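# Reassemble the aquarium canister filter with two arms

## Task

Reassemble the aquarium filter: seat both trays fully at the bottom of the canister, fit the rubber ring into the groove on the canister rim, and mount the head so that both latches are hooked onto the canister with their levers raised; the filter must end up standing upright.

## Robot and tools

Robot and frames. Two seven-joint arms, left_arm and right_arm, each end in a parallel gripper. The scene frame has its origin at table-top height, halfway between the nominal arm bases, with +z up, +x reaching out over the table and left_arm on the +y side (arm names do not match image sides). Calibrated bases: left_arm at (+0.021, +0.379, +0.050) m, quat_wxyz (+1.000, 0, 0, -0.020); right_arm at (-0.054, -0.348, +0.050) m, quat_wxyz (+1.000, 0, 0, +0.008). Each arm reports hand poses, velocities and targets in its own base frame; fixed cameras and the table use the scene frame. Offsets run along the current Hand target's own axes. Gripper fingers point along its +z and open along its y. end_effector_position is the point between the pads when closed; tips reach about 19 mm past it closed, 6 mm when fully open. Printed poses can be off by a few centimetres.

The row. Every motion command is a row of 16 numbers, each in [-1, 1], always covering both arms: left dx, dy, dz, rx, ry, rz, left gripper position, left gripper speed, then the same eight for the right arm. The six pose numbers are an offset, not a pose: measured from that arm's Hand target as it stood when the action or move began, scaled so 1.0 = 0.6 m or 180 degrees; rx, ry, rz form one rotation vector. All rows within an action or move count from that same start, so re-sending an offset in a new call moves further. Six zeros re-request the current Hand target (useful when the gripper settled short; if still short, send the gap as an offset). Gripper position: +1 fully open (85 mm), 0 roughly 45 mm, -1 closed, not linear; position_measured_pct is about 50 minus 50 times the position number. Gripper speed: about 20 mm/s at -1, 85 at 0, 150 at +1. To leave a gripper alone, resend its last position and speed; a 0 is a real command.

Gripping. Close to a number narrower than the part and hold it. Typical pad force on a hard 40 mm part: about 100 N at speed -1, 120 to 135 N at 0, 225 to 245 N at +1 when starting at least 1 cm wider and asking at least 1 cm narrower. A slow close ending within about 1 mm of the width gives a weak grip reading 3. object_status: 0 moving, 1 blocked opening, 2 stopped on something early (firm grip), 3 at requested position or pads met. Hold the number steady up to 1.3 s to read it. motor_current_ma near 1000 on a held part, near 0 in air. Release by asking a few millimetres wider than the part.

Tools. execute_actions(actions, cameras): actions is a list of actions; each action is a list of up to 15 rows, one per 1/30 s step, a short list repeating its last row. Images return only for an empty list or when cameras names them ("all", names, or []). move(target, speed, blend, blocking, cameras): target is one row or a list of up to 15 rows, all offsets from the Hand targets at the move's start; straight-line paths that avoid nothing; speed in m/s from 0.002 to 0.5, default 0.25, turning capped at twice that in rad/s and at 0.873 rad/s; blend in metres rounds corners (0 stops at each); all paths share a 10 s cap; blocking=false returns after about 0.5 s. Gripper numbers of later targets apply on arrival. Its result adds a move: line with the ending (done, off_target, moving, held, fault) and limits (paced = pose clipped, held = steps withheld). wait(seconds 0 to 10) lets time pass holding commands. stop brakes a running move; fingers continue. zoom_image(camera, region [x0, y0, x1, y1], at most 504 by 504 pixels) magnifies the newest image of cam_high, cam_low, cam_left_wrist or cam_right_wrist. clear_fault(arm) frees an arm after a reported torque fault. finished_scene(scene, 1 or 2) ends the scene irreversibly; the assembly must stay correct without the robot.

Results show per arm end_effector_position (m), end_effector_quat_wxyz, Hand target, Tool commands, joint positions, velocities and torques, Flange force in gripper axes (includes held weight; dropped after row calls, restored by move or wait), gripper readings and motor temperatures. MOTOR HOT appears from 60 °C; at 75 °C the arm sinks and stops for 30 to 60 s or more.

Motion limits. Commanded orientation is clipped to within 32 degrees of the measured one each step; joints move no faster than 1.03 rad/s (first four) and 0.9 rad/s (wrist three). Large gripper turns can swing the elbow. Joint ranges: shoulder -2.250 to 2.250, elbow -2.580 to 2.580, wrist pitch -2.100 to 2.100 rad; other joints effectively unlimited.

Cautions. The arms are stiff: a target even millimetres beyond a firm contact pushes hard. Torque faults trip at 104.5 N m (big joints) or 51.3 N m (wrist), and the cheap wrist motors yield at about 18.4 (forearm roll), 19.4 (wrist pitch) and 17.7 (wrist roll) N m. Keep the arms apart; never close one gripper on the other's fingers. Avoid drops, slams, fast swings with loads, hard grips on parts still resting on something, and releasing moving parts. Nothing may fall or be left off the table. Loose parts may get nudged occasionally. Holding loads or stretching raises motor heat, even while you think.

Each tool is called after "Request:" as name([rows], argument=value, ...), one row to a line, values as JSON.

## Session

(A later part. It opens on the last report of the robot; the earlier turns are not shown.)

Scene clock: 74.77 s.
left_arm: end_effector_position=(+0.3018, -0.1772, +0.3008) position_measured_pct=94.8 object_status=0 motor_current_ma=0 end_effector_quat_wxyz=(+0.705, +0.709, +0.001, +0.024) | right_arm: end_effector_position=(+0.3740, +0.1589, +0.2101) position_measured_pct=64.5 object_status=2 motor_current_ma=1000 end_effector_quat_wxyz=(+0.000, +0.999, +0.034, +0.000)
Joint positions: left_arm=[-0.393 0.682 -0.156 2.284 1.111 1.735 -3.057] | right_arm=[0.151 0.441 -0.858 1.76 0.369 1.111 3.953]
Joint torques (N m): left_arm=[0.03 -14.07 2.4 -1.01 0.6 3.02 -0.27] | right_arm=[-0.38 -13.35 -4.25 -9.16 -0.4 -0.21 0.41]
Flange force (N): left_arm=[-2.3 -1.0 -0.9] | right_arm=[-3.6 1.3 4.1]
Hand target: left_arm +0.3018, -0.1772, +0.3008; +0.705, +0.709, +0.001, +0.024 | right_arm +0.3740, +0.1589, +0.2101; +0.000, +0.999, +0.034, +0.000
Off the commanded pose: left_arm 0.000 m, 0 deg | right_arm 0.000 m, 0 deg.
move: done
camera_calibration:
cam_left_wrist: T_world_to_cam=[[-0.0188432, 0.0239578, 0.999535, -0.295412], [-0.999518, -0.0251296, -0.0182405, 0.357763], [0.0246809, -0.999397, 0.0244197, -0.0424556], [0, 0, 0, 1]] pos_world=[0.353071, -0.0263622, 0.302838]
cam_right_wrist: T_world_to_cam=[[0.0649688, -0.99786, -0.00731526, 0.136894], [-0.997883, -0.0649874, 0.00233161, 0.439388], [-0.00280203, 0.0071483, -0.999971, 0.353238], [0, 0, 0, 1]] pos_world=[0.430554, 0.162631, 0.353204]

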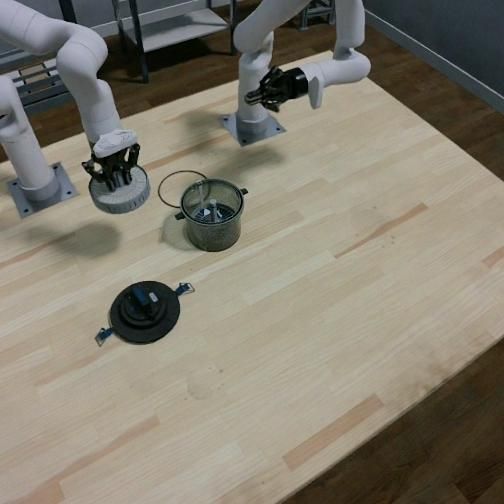

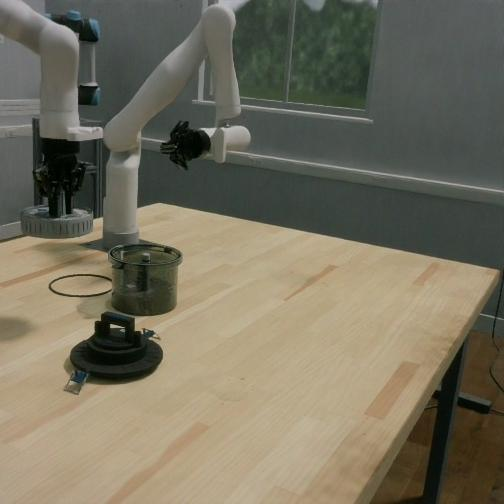

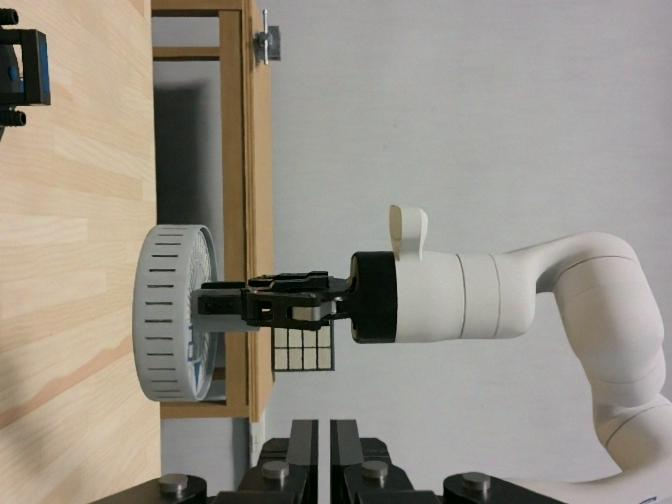

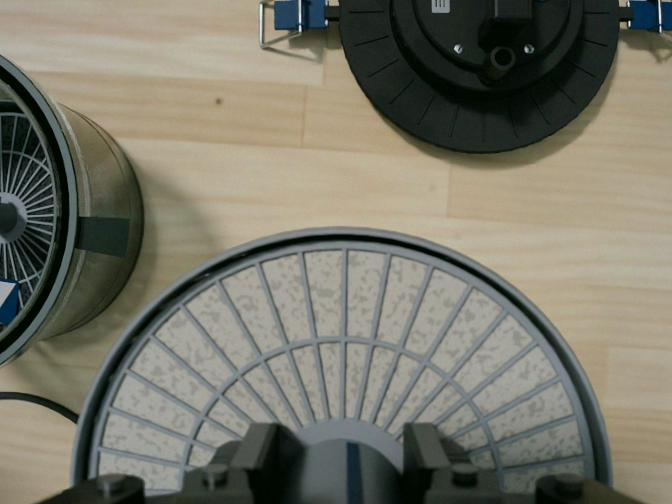

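Request:
move(target=[0,-0.25,0,0,0,0,-0.9,0, 0.1217,-0.3392,0.0667,0,-0.0056,0,-0.5,-1], speed=0.15, cameras=["all"])

Scene clock: 79.77 s.
left_arm: end_effector_position=(+0.3068, -0.1761, +0.1509) position_measured_pct=94.8 object_status=3 motor_current_ma=0 end_effector_quat_wxyz=(+0.705, +0.709, +0.001, +0.024) | right_arm: end_effector_position=(+0.4330, +0.3669, +0.1700) position_measured_pct=64.5 object_status=2 motor_current_ma=1000 end_effector_quat_wxyz=(+0.000, +0.999, +0.034, -0.009)
Joint positions: left_arm=[-0.397 1.138 -0.136 2.187 1.139 1.603 -3.389] | right_arm=[-0.379 0.826 -0.751 1.207 0.531 1.315 3.684]
Joint torques (N m): left_arm=[0.02 -16.62 3.11 2.02 -0.42 2.94 -0.25] | right_arm=[-0.35 -21.63 -5.6 -8.82 -0.49 -0.34 0.41]
Flange force (N): left_arm=[-2.8 -0.3 -1.0] | right_arm=[-4.5 3.1 2.7]
Hand target: left_arm +0.3068, -0.1761, +0.1509; +0.705, +0.709, +0.001, +0.024 | right_arm +0.4330, +0.3669, +0.1700; +0.000, +0.999, +0.034, -0.009
Off the commanded pose: left_arm 0.000 m, 0 deg | right_arm 0.000 m, 0 deg.
move: done
camera_calibration:
cam_left_wrist: T_world_to_cam=[[-0.0187433, 0.0239598, 0.999537, -0.14555], [-0.99952, -0.0251279, -0.0181406, 0.360039], [0.0246817, -0.999397, 0.0244193, -0.0378194], [0, 0, 0, 1]] pos_world=[0.358071, -0.0252622, 0.152938]
cam_right_wrist: T_world_to_cam=[[0.0648691, -0.997867, -0.00725348, 0.340285], [-0.997687, -0.0650018, 0.0198747, 0.508751], [-0.0203038, 0.00594746, -0.999776, 0.319809], [0, 0, 0, 1]] pos_world=[0.491994, 0.370727, 0.312095]

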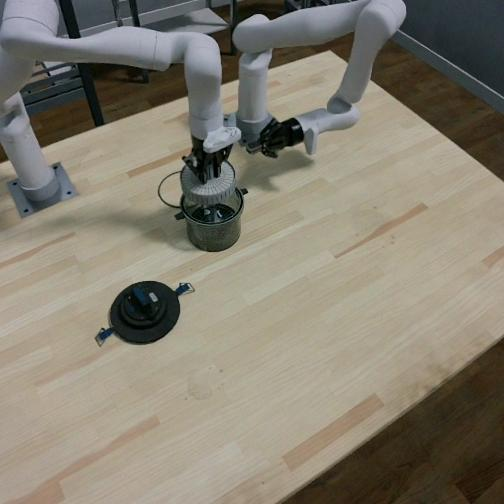

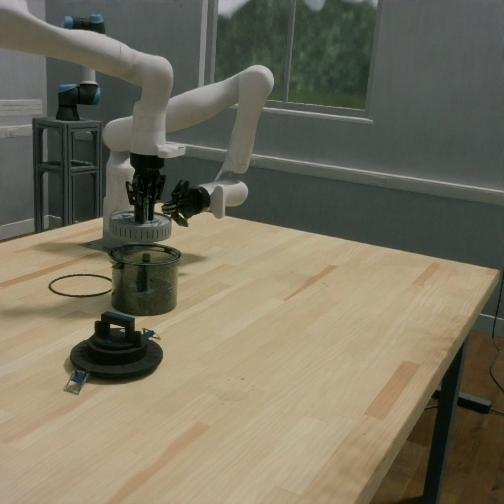

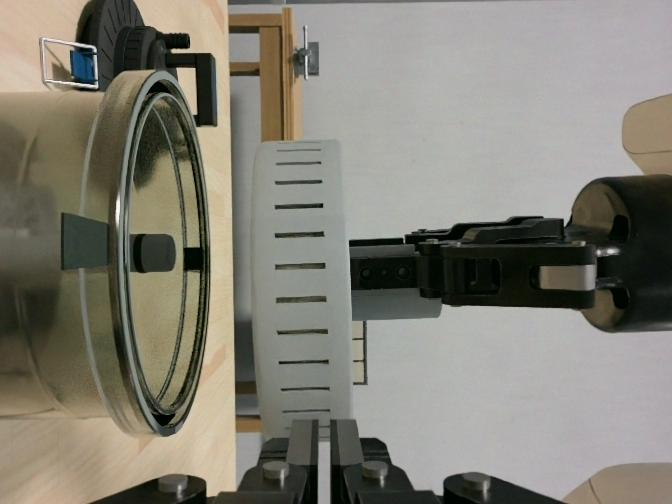

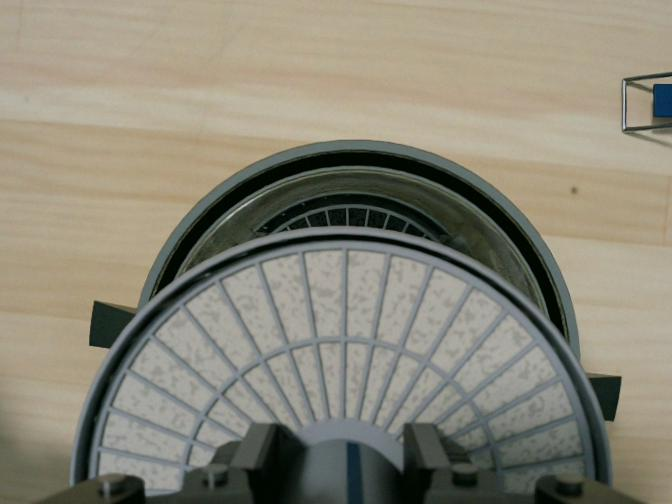

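Request:
move(target=[0,0,0,0,0,0,-0.9,0, 0.0244,0.0097,0,0,0,0,-0.5,-1], speed=0.1, cameras=["all"])

Request:
zoom_image(camera="cam_right_wrist", region=[60, 120, 564, 504])

Scene clock: 84.43 s.
left_arm: end_effector_position=(+0.3068, -0.1761, +0.1509) position_measured_pct=94.8 object_status=3 motor_current_ma=0 end_effector_quat_wxyz=(+0.705, +0.709, +0.001, +0.024) | right_arm: end_effector_position=(+0.4479, +0.3621, +0.1698) position_measured_pct=64.5 object_status=2 motor_current_ma=1000 end_effector_quat_wxyz=(+0.000, +0.999, +0.034, -0.009)
Joint positions: left_arm=[-0.397 1.138 -0.136 2.187 1.139 1.603 -3.389] | right_arm=[-0.368 0.844 -0.746 1.168 0.535 1.334 3.716]
Joint torques (N m): left_arm=[-0.05 -16.55 3.14 2.04 -0.42 2.97 -0.27] | right_arm=[-0.38 -21.85 -5.62 -8.58 -0.48 -0.16 0.54]
Flange force (N): left_arm=[-2.6 -0.1 -0.9] | right_arm=[-4.6 2.9 2.6]
Hand target: left_arm +0.3068, -0.1761, +0.1509; +0.705, +0.709, +0.001, +0.024 | right_arm +0.4480, +0.3621, +0.1698; +0.000, +0.999, +0.034, -0.009
Off the commanded pose: left_arm 0.000 m, 0 deg | right_arm 0.000 m, 0 deg.
move: done
camera_calibration:
cam_left_wrist: T_world_to_cam=[[-0.0188455, 0.0239559, 0.999535, -0.145513], [-0.999515, -0.0252295, -0.0182404, 0.36005], [0.0247808, -0.999395, 0.0244197, -0.0378548], [0, 0, 0, 1]] pos_world=[0.358071, -0.0252621, 0.152938]
cam_right_wrist: T_world_to_cam=[[0.064868, -0.997867, -0.00725345, 0.33462], [-0.997687, -0.0650007, 0.0198747, 0.523417], [-0.0203038, 0.00594744, -0.999776, 0.319842], [0, 0, 0, 1]] pos_world=[0.506994, 0.366027, 0.311795]

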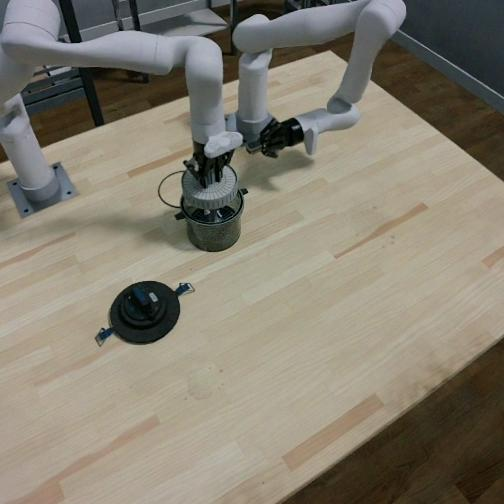

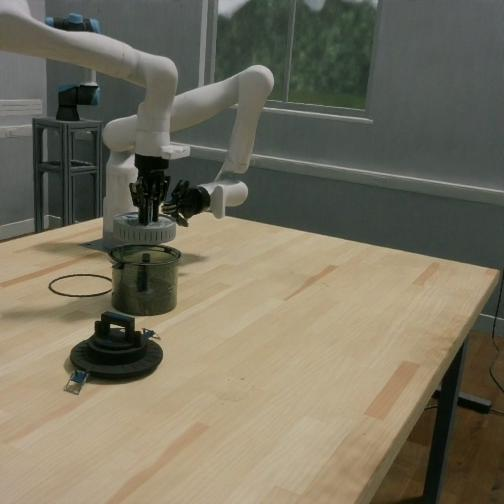

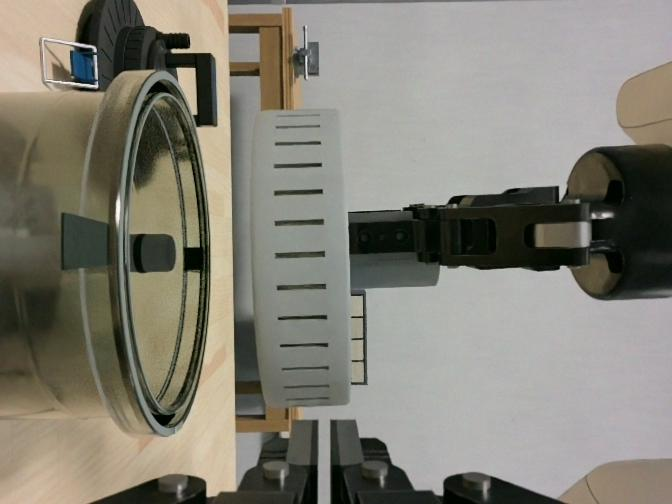

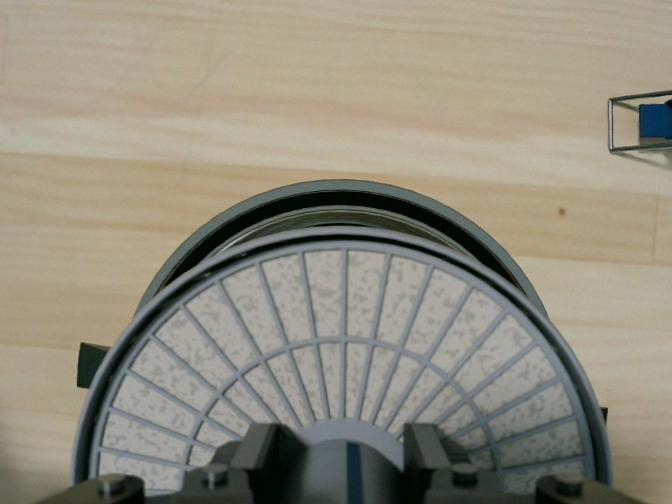

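Scaled by 1.000.

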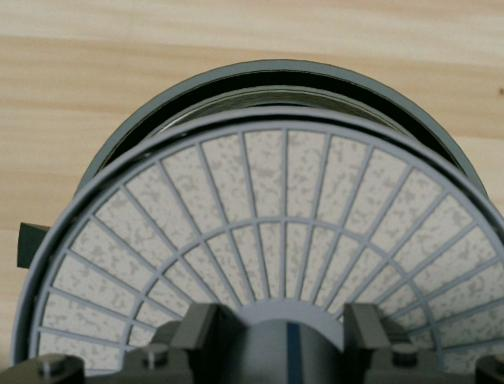

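Request:
zoom_image(camera="cam_right_wrist", region=[250, 384, 430, 504])

Scaled by 2.800.

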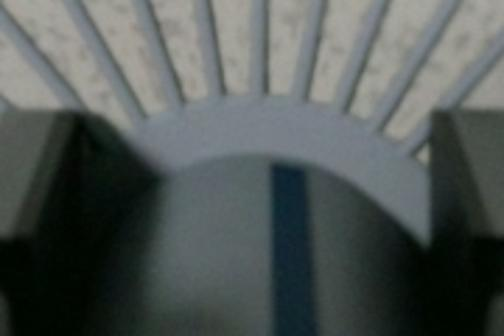

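Request:
move(target=[0,0,0,0,0,0,-0.9,0, 0.0075,-0.0004,0.0167,0,0.0039,0,-0.5,-1], speed=0.1, cameras=["all"])

Request:
zoom_image(camera="cam_left_wrist", region=[0, 40, 400, 450])

Request:
zoom_image(camera="cam_low", region=[70, 180, 220, 330])

Request:
zoom_image(camera="cam_high", region=[150, 150, 270, 260])

Scene clock: 95.30 s.
left_arm: end_effector_position=(+0.3068, -0.1761, +0.1509) position_measured_pct=94.8 object_status=3 motor_current_ma=0 end_effector_quat_wxyz=(+0.705, +0.709, +0.001, +0.024) | right_arm: end_effector_position=(+0.4522, +0.3626, +0.1597) position_measured_pct=64.5 object_status=2 motor_current_ma=1000 end_effector_quat_wxyz=(+0.000, +0.999, +0.034, -0.003)
Joint positions: left_arm=[-0.397 1.138 -0.136 2.187 1.139 1.603 -3.389] | right_arm=[-0.37 0.854 -0.739 1.181 0.55 1.305 3.71]
Joint torques (N m): left_arm=[0 -16.67 3.13 2.05 -0.35 2.95 -0.25] | right_arm=[-0.42 -22.09 -5.59 -8.93 -0.51 -0.37 0.41]
Flange force (N): left_arm=[-2.8 -0.4 -1.1] | right_arm=[-5.4 3.7 2.7]
Hand target: left_arm +0.3068, -0.1761, +0.1509; +0.705, +0.709, +0.001, +0.024 | right_arm +0.4523, +0.3626, +0.1597; +0.000, +0.999, +0.034, -0.003
Off the commanded pose: left_arm 0.000 m, 0 deg | right_arm 0.000 m, 0 deg.
move: done
camera_calibration:
cam_left_wrist: T_world_to_cam=[[-0.0188455, 0.0239559, 0.999535, -0.145513], [-0.999515, -0.0252295, -0.0182404, 0.36005], [0.0247808, -0.999395, 0.0244197, -0.0378548], [0, 0, 0, 1]] pos_world=[0.358071, -0.0252621, 0.152938]
cam_right_wrist: T_world_to_cam=[[0.0649378, -0.997863, -0.00725951, 0.334648], [-0.997856, -0.064993, 0.00764592, 0.530039], [-0.0081014, 0.00674744, -0.999944, 0.304142], [0, 0, 0, 1]] pos_world=[0.509636, 0.36633, 0.302501]

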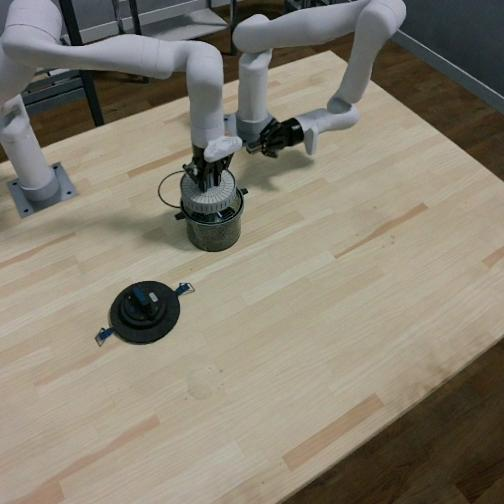

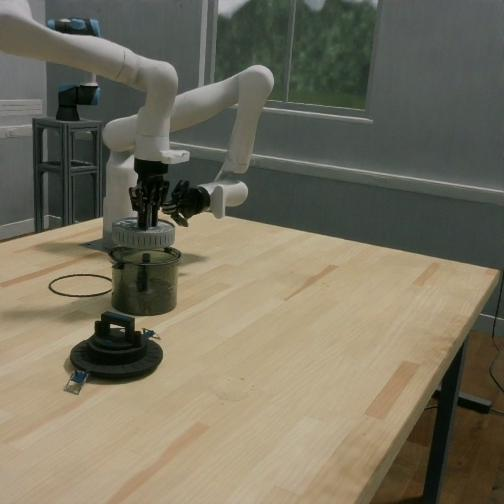

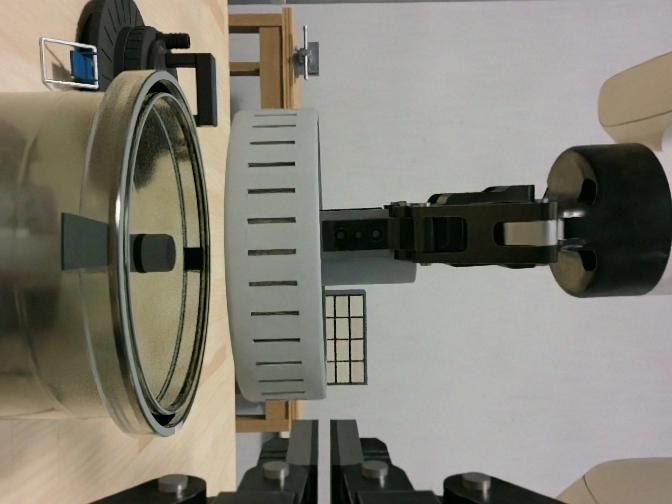

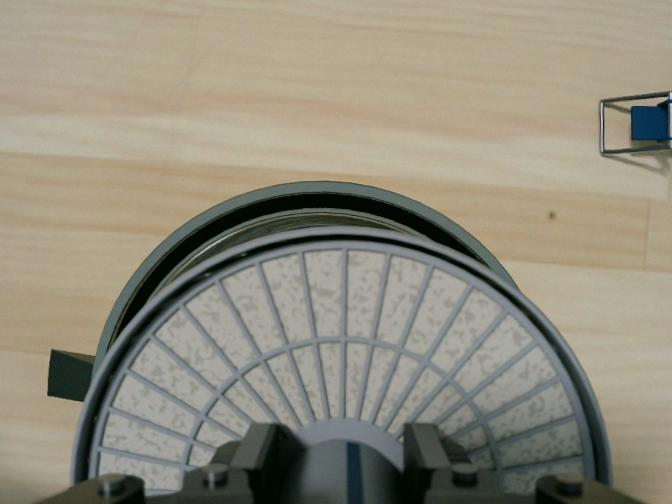

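Scaled by 1.229.

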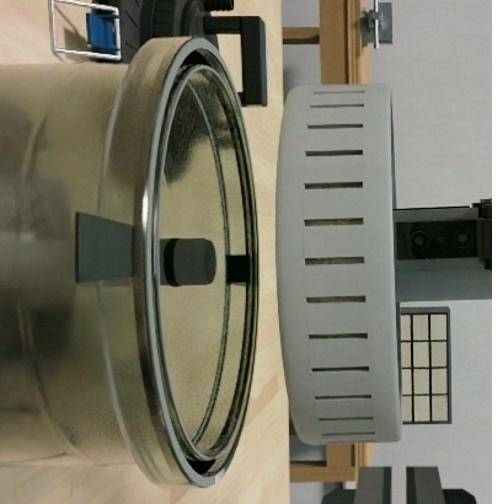

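Scaled by 3.360.

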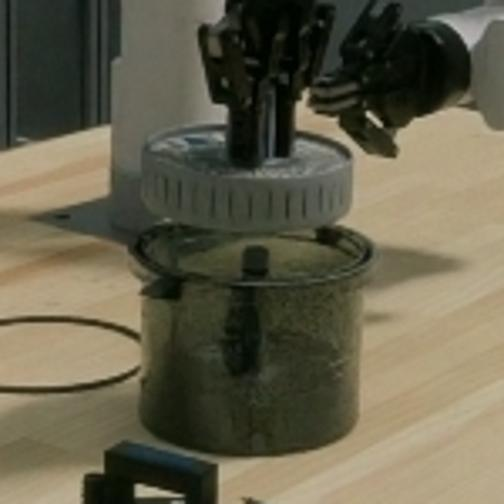

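Scaled by 4.200.

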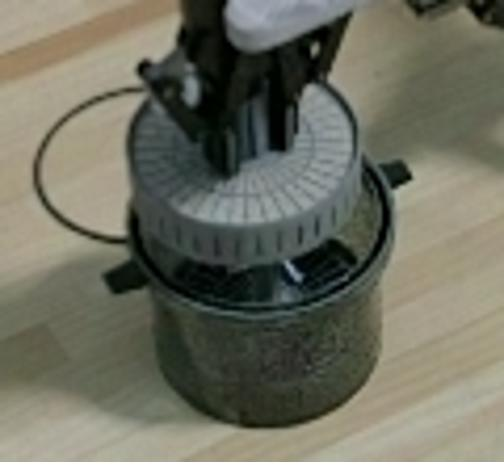

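Request:
zoom_image(camera="cam_right_wrist", region=[40, 150, 544, 504])

Scaled by 1.000.

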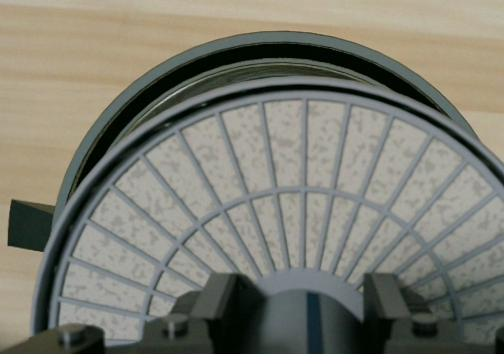

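Request:
move(target=[0,0,0,0,0,0,-0.9,0, 0.0025,-0.0117,0,0,0,0,-0.5,-1], speed=0.1, cameras=["all"])

Request:
zoom_image(camera="cam_left_wrist", region=[0, 40, 400, 450])

Request:
zoom_image(camera="cam_low", region=[70, 180, 220, 330])

Request:
zoom_image(camera="cam_high", region=[150, 150, 270, 260])

Scene clock: 98.30 s.
left_arm: end_effector_position=(+0.3068, -0.1761, +0.1509) position_measured_pct=94.8 object_status=3 motor_current_ma=0 end_effector_quat_wxyz=(+0.705, +0.709, +0.001, +0.024) | right_arm: end_effector_position=(+0.4533, +0.3697, +0.1597) position_measured_pct=64.5 object_status=2 motor_current_ma=1000 end_effector_quat_wxyz=(+0.000, +0.999, +0.034, -0.003)
Joint positions: left_arm=[-0.397 1.138 -0.136 2.187 1.139 1.603 -3.389] | right_arm=[-0.386 0.865 -0.736 1.156 0.552 1.316 3.708]
Joint torques (N m): left_arm=[0 -16.55 3.07 2 -0.39 2.99 -0.26] | right_arm=[-0.49 -22.37 -5.57 -8.9 -0.48 -0.15 0.42]
Flange force (N): left_arm=[-2.8 -0.1 -0.9] | right_arm=[-5.7 4.1 3.2]
Hand target: left_arm +0.3068, -0.1761, +0.1509; +0.705, +0.709, +0.001, +0.024 | right_arm +0.4533, +0.3697, +0.1596; +0.000, +0.999, +0.034, -0.003
Off the commanded pose: left_arm 0.000 m, 0 deg | right_arm 0.000 m, 0 deg.
move: done
camera_calibration:
cam_left_wrist: T_world_to_cam=[[-0.0188455, 0.0239559, 0.999535, -0.145513], [-0.999515, -0.0252295, -0.0182404, 0.36005], [0.0247808, -0.999395, 0.0244197, -0.0378548], [0, 0, 0, 1]] pos_world=[0.358071, -0.0252621, 0.152938]
cam_right_wrist: T_world_to_cam=[[0.0649378, -0.997863, -0.00725951, 0.341667], [-0.997856, -0.064993, 0.00764592, 0.531499], [-0.0081014, 0.00674744, -0.999944, 0.304002], [0, 0, 0, 1]] pos_world=[0.510636, 0.37343, 0.302401]

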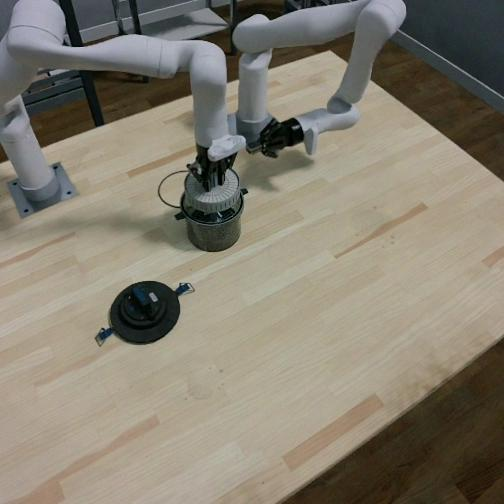

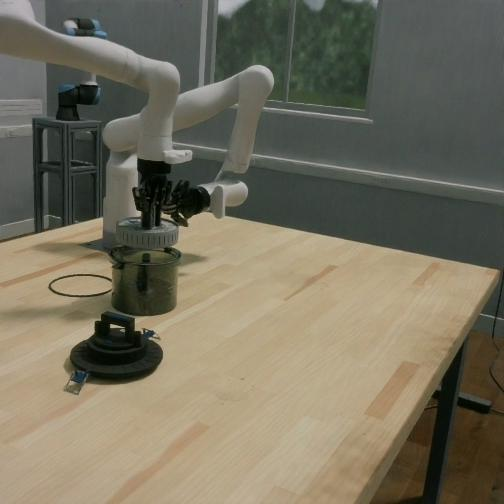

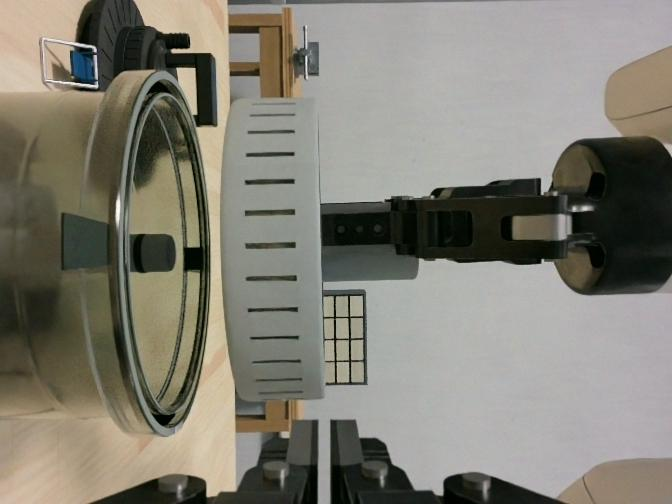

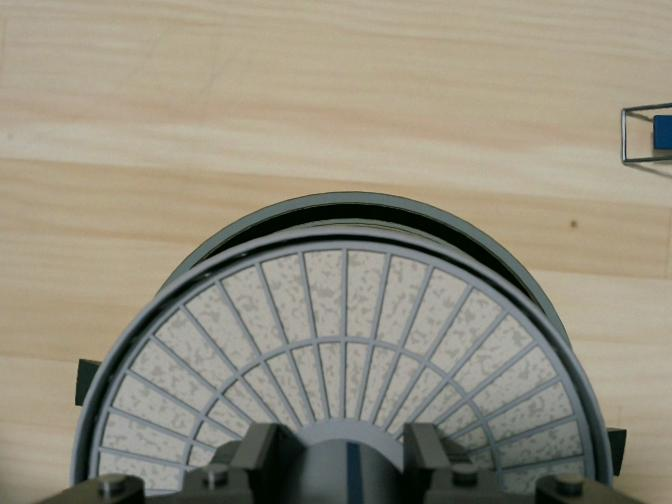

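Scaled by 1.229.

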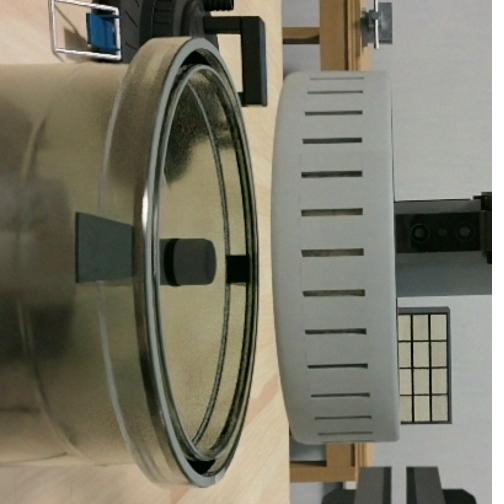

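Scaled by 3.360.

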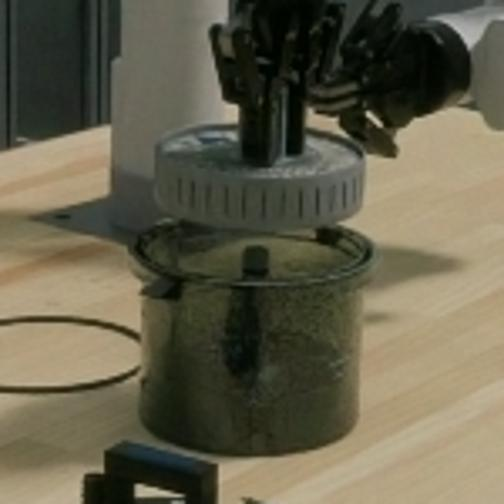

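Scaled by 4.200.

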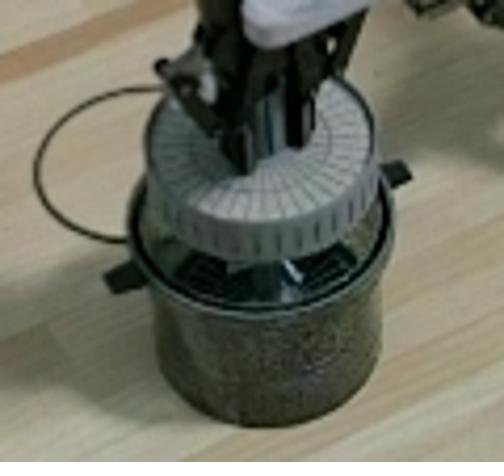

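Request:
move(target=[0,0,0,0,0,0,-0.9,0, -0.0018,0.0033,0.0083,0,0,0,-0.5,-1], speed=0.05, cameras=["all"])

Request:
zoom_image(camera="cam_left_wrist", region=[0, 40, 400, 450])

Request:
zoom_image(camera="cam_low", region=[70, 180, 220, 330])

Request:
zoom_image(camera="cam_high", region=[150, 150, 270, 260])

Scene clock: 99.90 s.
left_arm: end_effector_position=(+0.3068, -0.1761, +0.1509) position_measured_pct=94.8 object_status=3 motor_current_ma=0 end_effector_quat_wxyz=(+0.705, +0.709, +0.001, +0.024) | right_arm: end_effector_position=(+0.4523, +0.3677, +0.1547) position_measured_pct=64.5 object_status=2 motor_current_ma=1000 end_effector_quat_wxyz=(+0.000, +0.999, +0.034, -0.003)
Joint positions: left_arm=[-0.397 1.138 -0.136 2.187 1.139 1.603 -3.389] | right_arm=[-0.381 0.866 -0.735 1.173 0.555 1.301 3.704]
Joint torques (N m): left_arm=[0.01 -16.64 3.09 2.01 -0.35 2.97 -0.22] | right_arm=[-0.31 -22.22 -5.58 -9.04 -0.49 -0.19 0.41]
Flange force (N): left_arm=[-3.0 -0.4 -1.0] | right_arm=[-6.4 4.3 3.2]
Hand target: left_arm +0.3068, -0.1761, +0.1509; +0.705, +0.709, +0.001, +0.024 | right_arm +0.4523, +0.3677, +0.1547; +0.000, +0.999, +0.034, -0.003
Off the commanded pose: left_arm 0.000 m, 0 deg | right_arm 0.000 m, 0 deg.
move: done
camera_calibration:
cam_left_wrist: T_world_to_cam=[[-0.0188455, 0.0239559, 0.999535, -0.145513], [-0.999515, -0.0252295, -0.0182404, 0.36005], [0.0247808, -0.999395, 0.0244197, -0.0378548], [0, 0, 0, 1]] pos_world=[0.358071, -0.0252621, 0.152938]
cam_right_wrist: T_world_to_cam=[[0.0649378, -0.997863, -0.00725951, 0.339701], [-0.997856, -0.064993, 0.00764592, 0.530409], [-0.0081014, 0.00674744, -0.999944, 0.299107], [0, 0, 0, 1]] pos_world=[0.509636, 0.37143, 0.297501]

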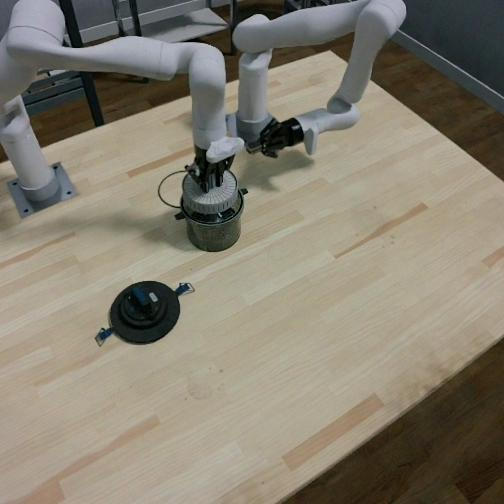

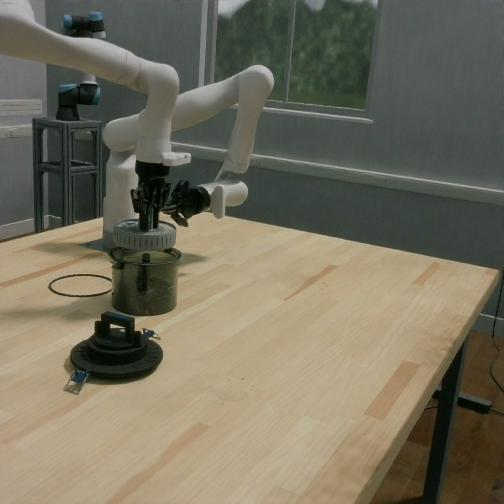

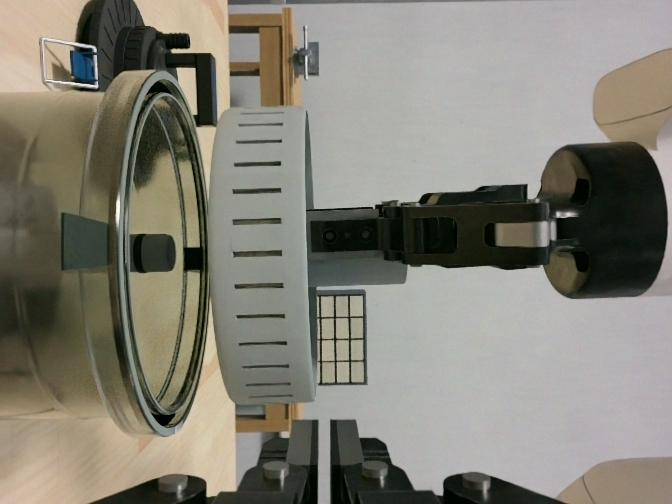

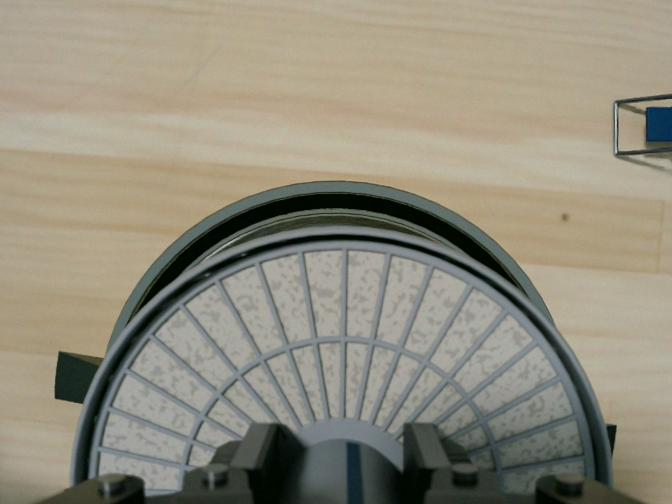

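Scaled by 1.229.

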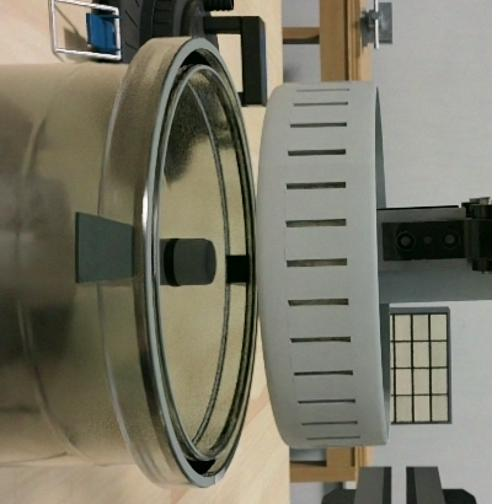

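Scaled by 3.360.

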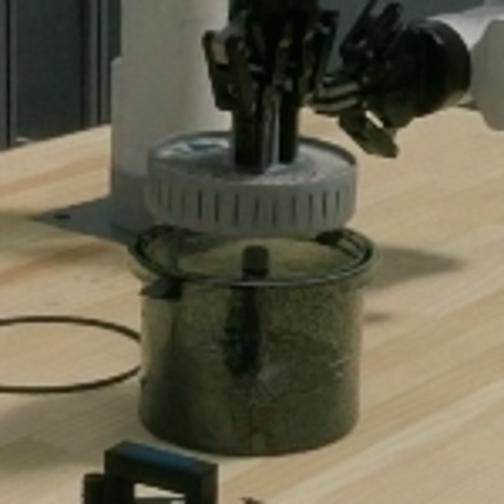

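Scaled by 4.200.

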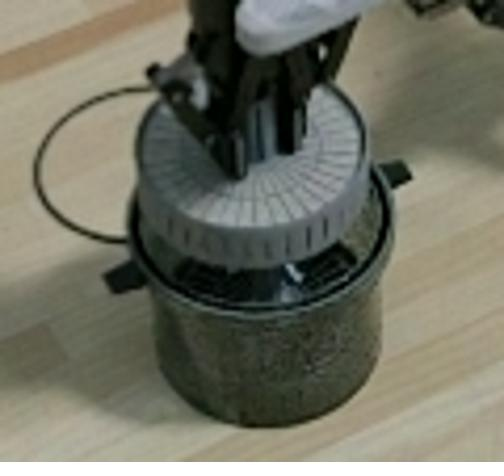

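Request:
move(target=[0,0,0,0,0,0,-0.9,0, 0.0010,-0.0027,0,0,0,0,-0.5,-1], speed=0.05, cameras=["all"])

Request:
zoom_image(camera="cam_left_wrist", region=[0, 40, 400, 450])

Request:
zoom_image(camera="cam_low", region=[70, 180, 220, 330])

Request:
zoom_image(camera="cam_high", region=[150, 150, 270, 260])

Scene clock: 101.70 s.
left_arm: end_effector_position=(+0.3068, -0.1761, +0.1509) position_measured_pct=94.8 object_status=3 motor_current_ma=0 end_effector_quat_wxyz=(+0.705, +0.709, +0.001, +0.024) | right_arm: end_effector_position=(+0.4528, +0.3694, +0.1547) position_measured_pct=64.5 object_status=2 motor_current_ma=1000 end_effector_quat_wxyz=(+0.000, +0.999, +0.034, -0.003)
Joint positions: left_arm=[-0.397 1.138 -0.136 2.187 1.139 1.603 -3.389] | right_arm=[-0.384 0.869 -0.734 1.167 0.555 1.304 3.704]
Joint torques (N m): left_arm=[-0.03 -16.6 3.2 2.04 -0.37 2.95 -0.25] | right_arm=[-0.32 -22.29 -5.58 -9.11 -0.47 -0.11 0.41]
Flange force (N): left_arm=[-2.8 -0.2 -1.1] | right_arm=[-6.8 4.6 3.5]
Hand target: left_arm +0.3068, -0.1761, +0.1509; +0.705, +0.709, +0.001, +0.024 | right_arm +0.4528, +0.3694, +0.1547; +0.000, +0.999, +0.034, -0.003
Off the commanded pose: left_arm 0.000 m, 0 deg | right_arm 0.000 m, 0 deg.
move: done
camera_calibration:
cam_left_wrist: T_world_to_cam=[[-0.0188455, 0.0239559, 0.999535, -0.145513], [-0.999515, -0.0252295, -0.0182404, 0.36005], [0.0247808, -0.999395, 0.0244197, -0.0378548], [0, 0, 0, 1]] pos_world=[0.358071, -0.0252621, 0.152938]
cam_right_wrist: T_world_to_cam=[[0.0649378, -0.997863, -0.00725951, 0.341264], [-0.997856, -0.064993, 0.00764592, 0.531013], [-0.0081014, 0.00674744, -0.999944, 0.299001], [0, 0, 0, 1]] pos_world=[0.510136, 0.37303, 0.297401]

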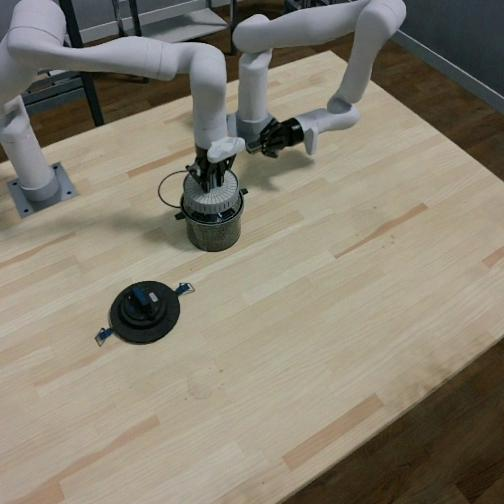

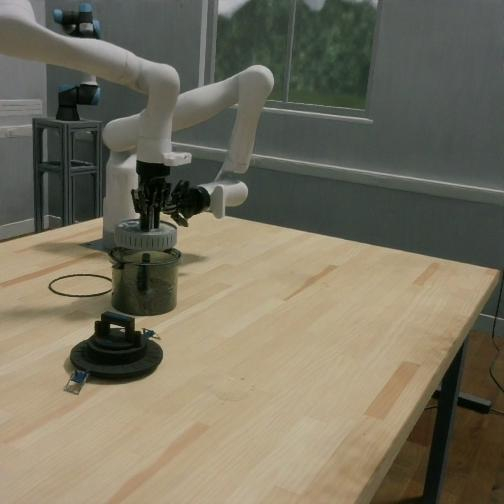

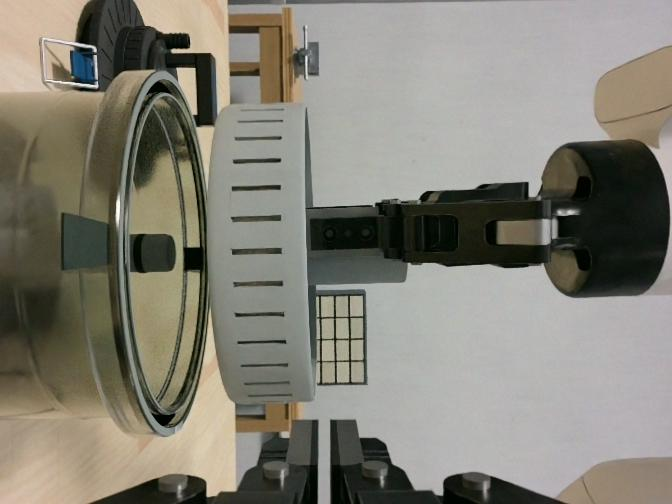

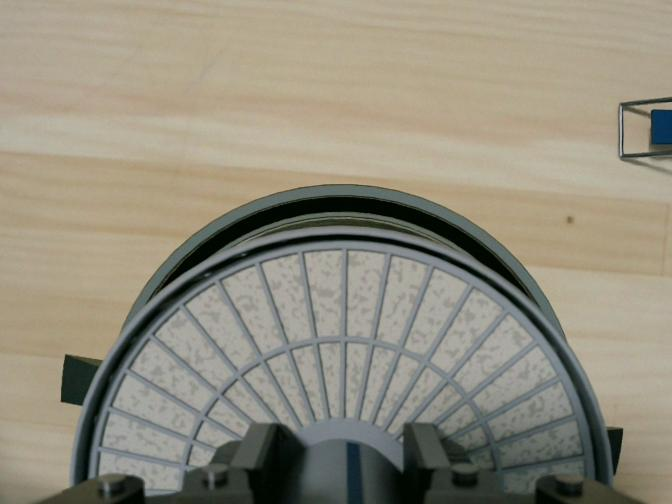

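Scaled by 1.229.

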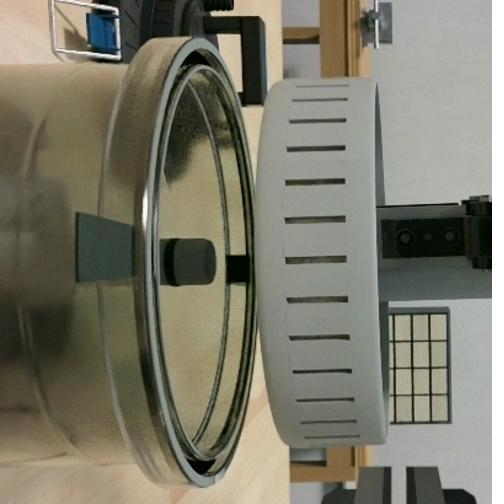

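Scaled by 3.360.

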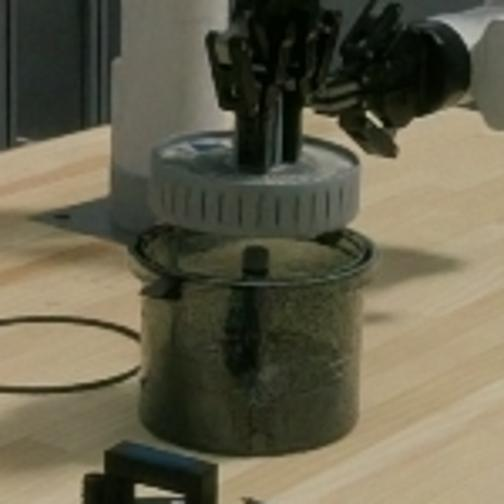

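Scaled by 4.200.

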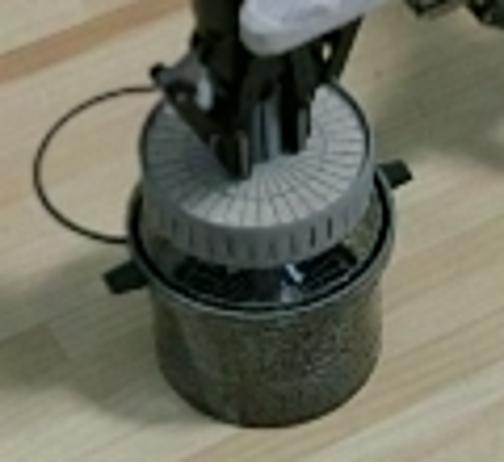

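Request:
move(target=[0,0,0,0,0,0,-0.9,0, 0,0,0.0167,0,0,0,-0.5,-1], speed=0.03, cameras=["all"])

Request:
zoom_image(camera="cam_left_wrist", region=[0, 40, 400, 450])

Request:
zoom_image(camera="cam_low", region=[70, 180, 220, 330])

Request:
zoom_image(camera="cam_high", region=[150, 150, 270, 260])

Scene clock: 103.33 s.
left_arm: end_effector_position=(+0.3068, -0.1761, +0.1509) position_measured_pct=94.8 object_status=3 motor_current_ma=0 end_effector_quat_wxyz=(+0.705, +0.709, +0.001, +0.024) | right_arm: end_effector_position=(+0.4527, +0.3694, +0.1447) position_measured_pct=64.5 object_status=2 motor_current_ma=1000 end_effector_quat_wxyz=(+0.000, +0.999, +0.034, -0.003)
Joint positions: left_arm=[-0.397 1.138 -0.136 2.187 1.139 1.603 -3.389] | right_arm=[-0.384 0.879 -0.731 1.181 0.562 1.282 3.698]
Joint torques (N m): left_arm=[0.04 -16.55 3.17 2.06 -0.37 2.99 -0.23] | right_arm=[-0.37 -22.32 -5.58 -9.18 -0.53 -0.09 0.38]
Flange force (N): left_arm=[-2.9 -0.2 -1.2] | right_arm=[-7.4 5.2 3.6]
Hand target: left_arm +0.3068, -0.1761, +0.1509; +0.705, +0.709, +0.001, +0.024 | right_arm +0.4527, +0.3693, +0.1447; +0.000, +0.999, +0.034, -0.003
Off the commanded pose: left_arm 0.000 m, 0 deg | right_arm 0.000 m, 0 deg.
move: done
camera_calibration:
cam_left_wrist: T_world_to_cam=[[-0.0188455, 0.0239559, 0.999535, -0.145513], [-0.999515, -0.0252295, -0.0182404, 0.36005], [0.0247808, -0.999395, 0.0244197, -0.0378548], [0, 0, 0, 1]] pos_world=[0.358071, -0.0252621, 0.152938]
cam_right_wrist: T_world_to_cam=[[0.0649378, -0.997863, -0.00725951, 0.341199], [-0.997856, -0.064993, 0.00764592, 0.530989], [-0.0081014, 0.00674744, -0.999944, 0.2891], [0, 0, 0, 1]] pos_world=[0.510036, 0.37303, 0.287501]

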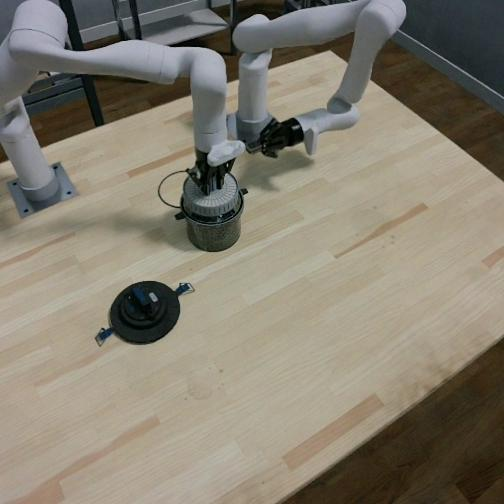

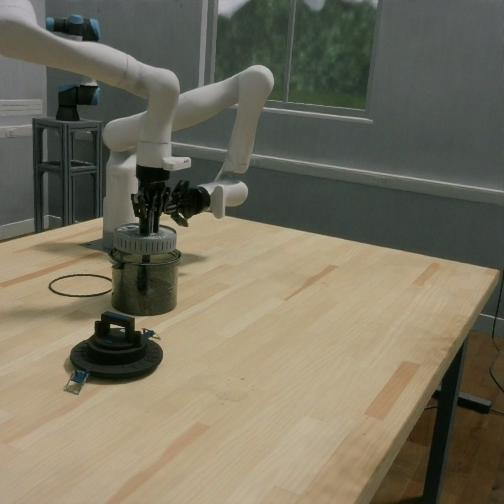

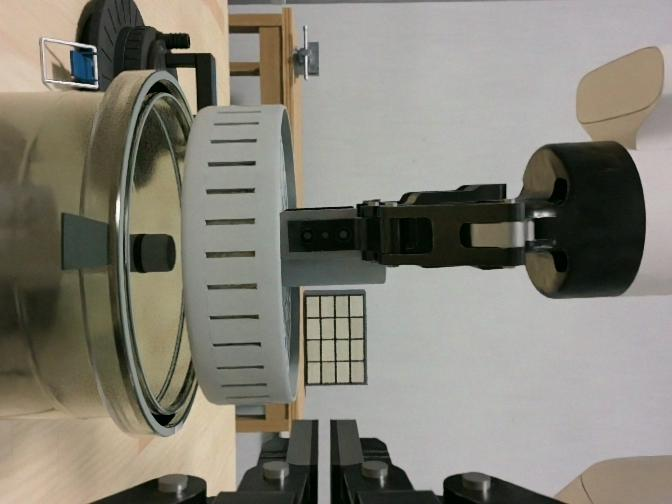

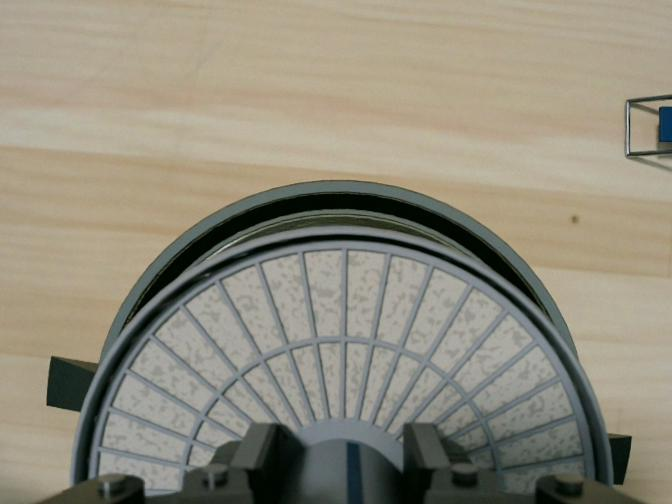

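Scaled by 1.229.

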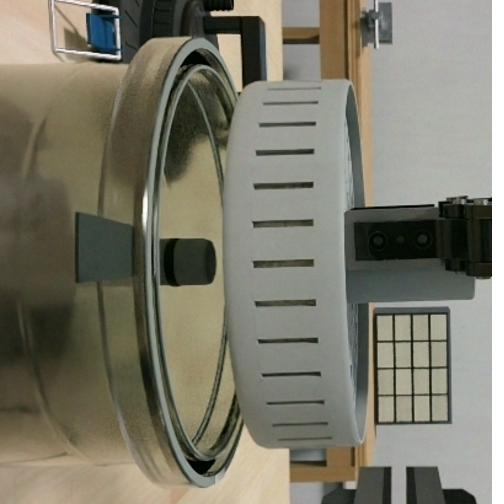

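Scaled by 3.360.

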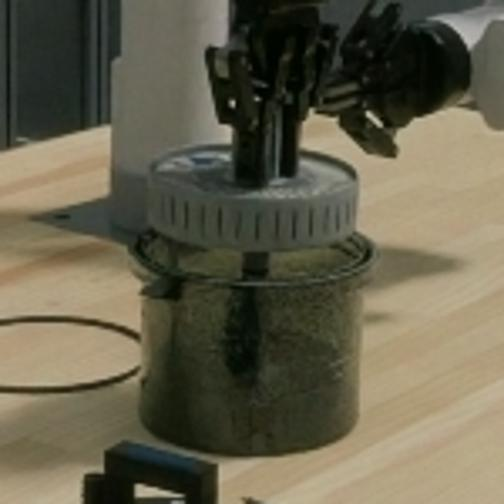

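Scaled by 4.200.

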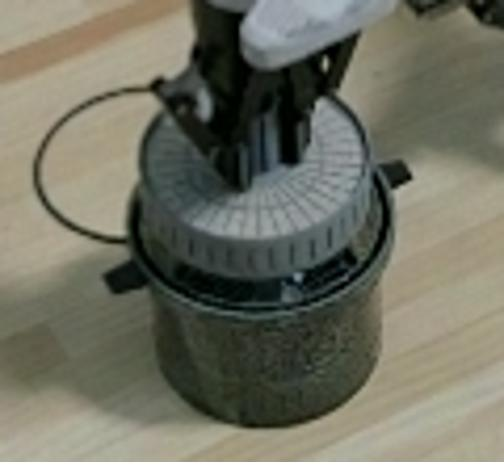

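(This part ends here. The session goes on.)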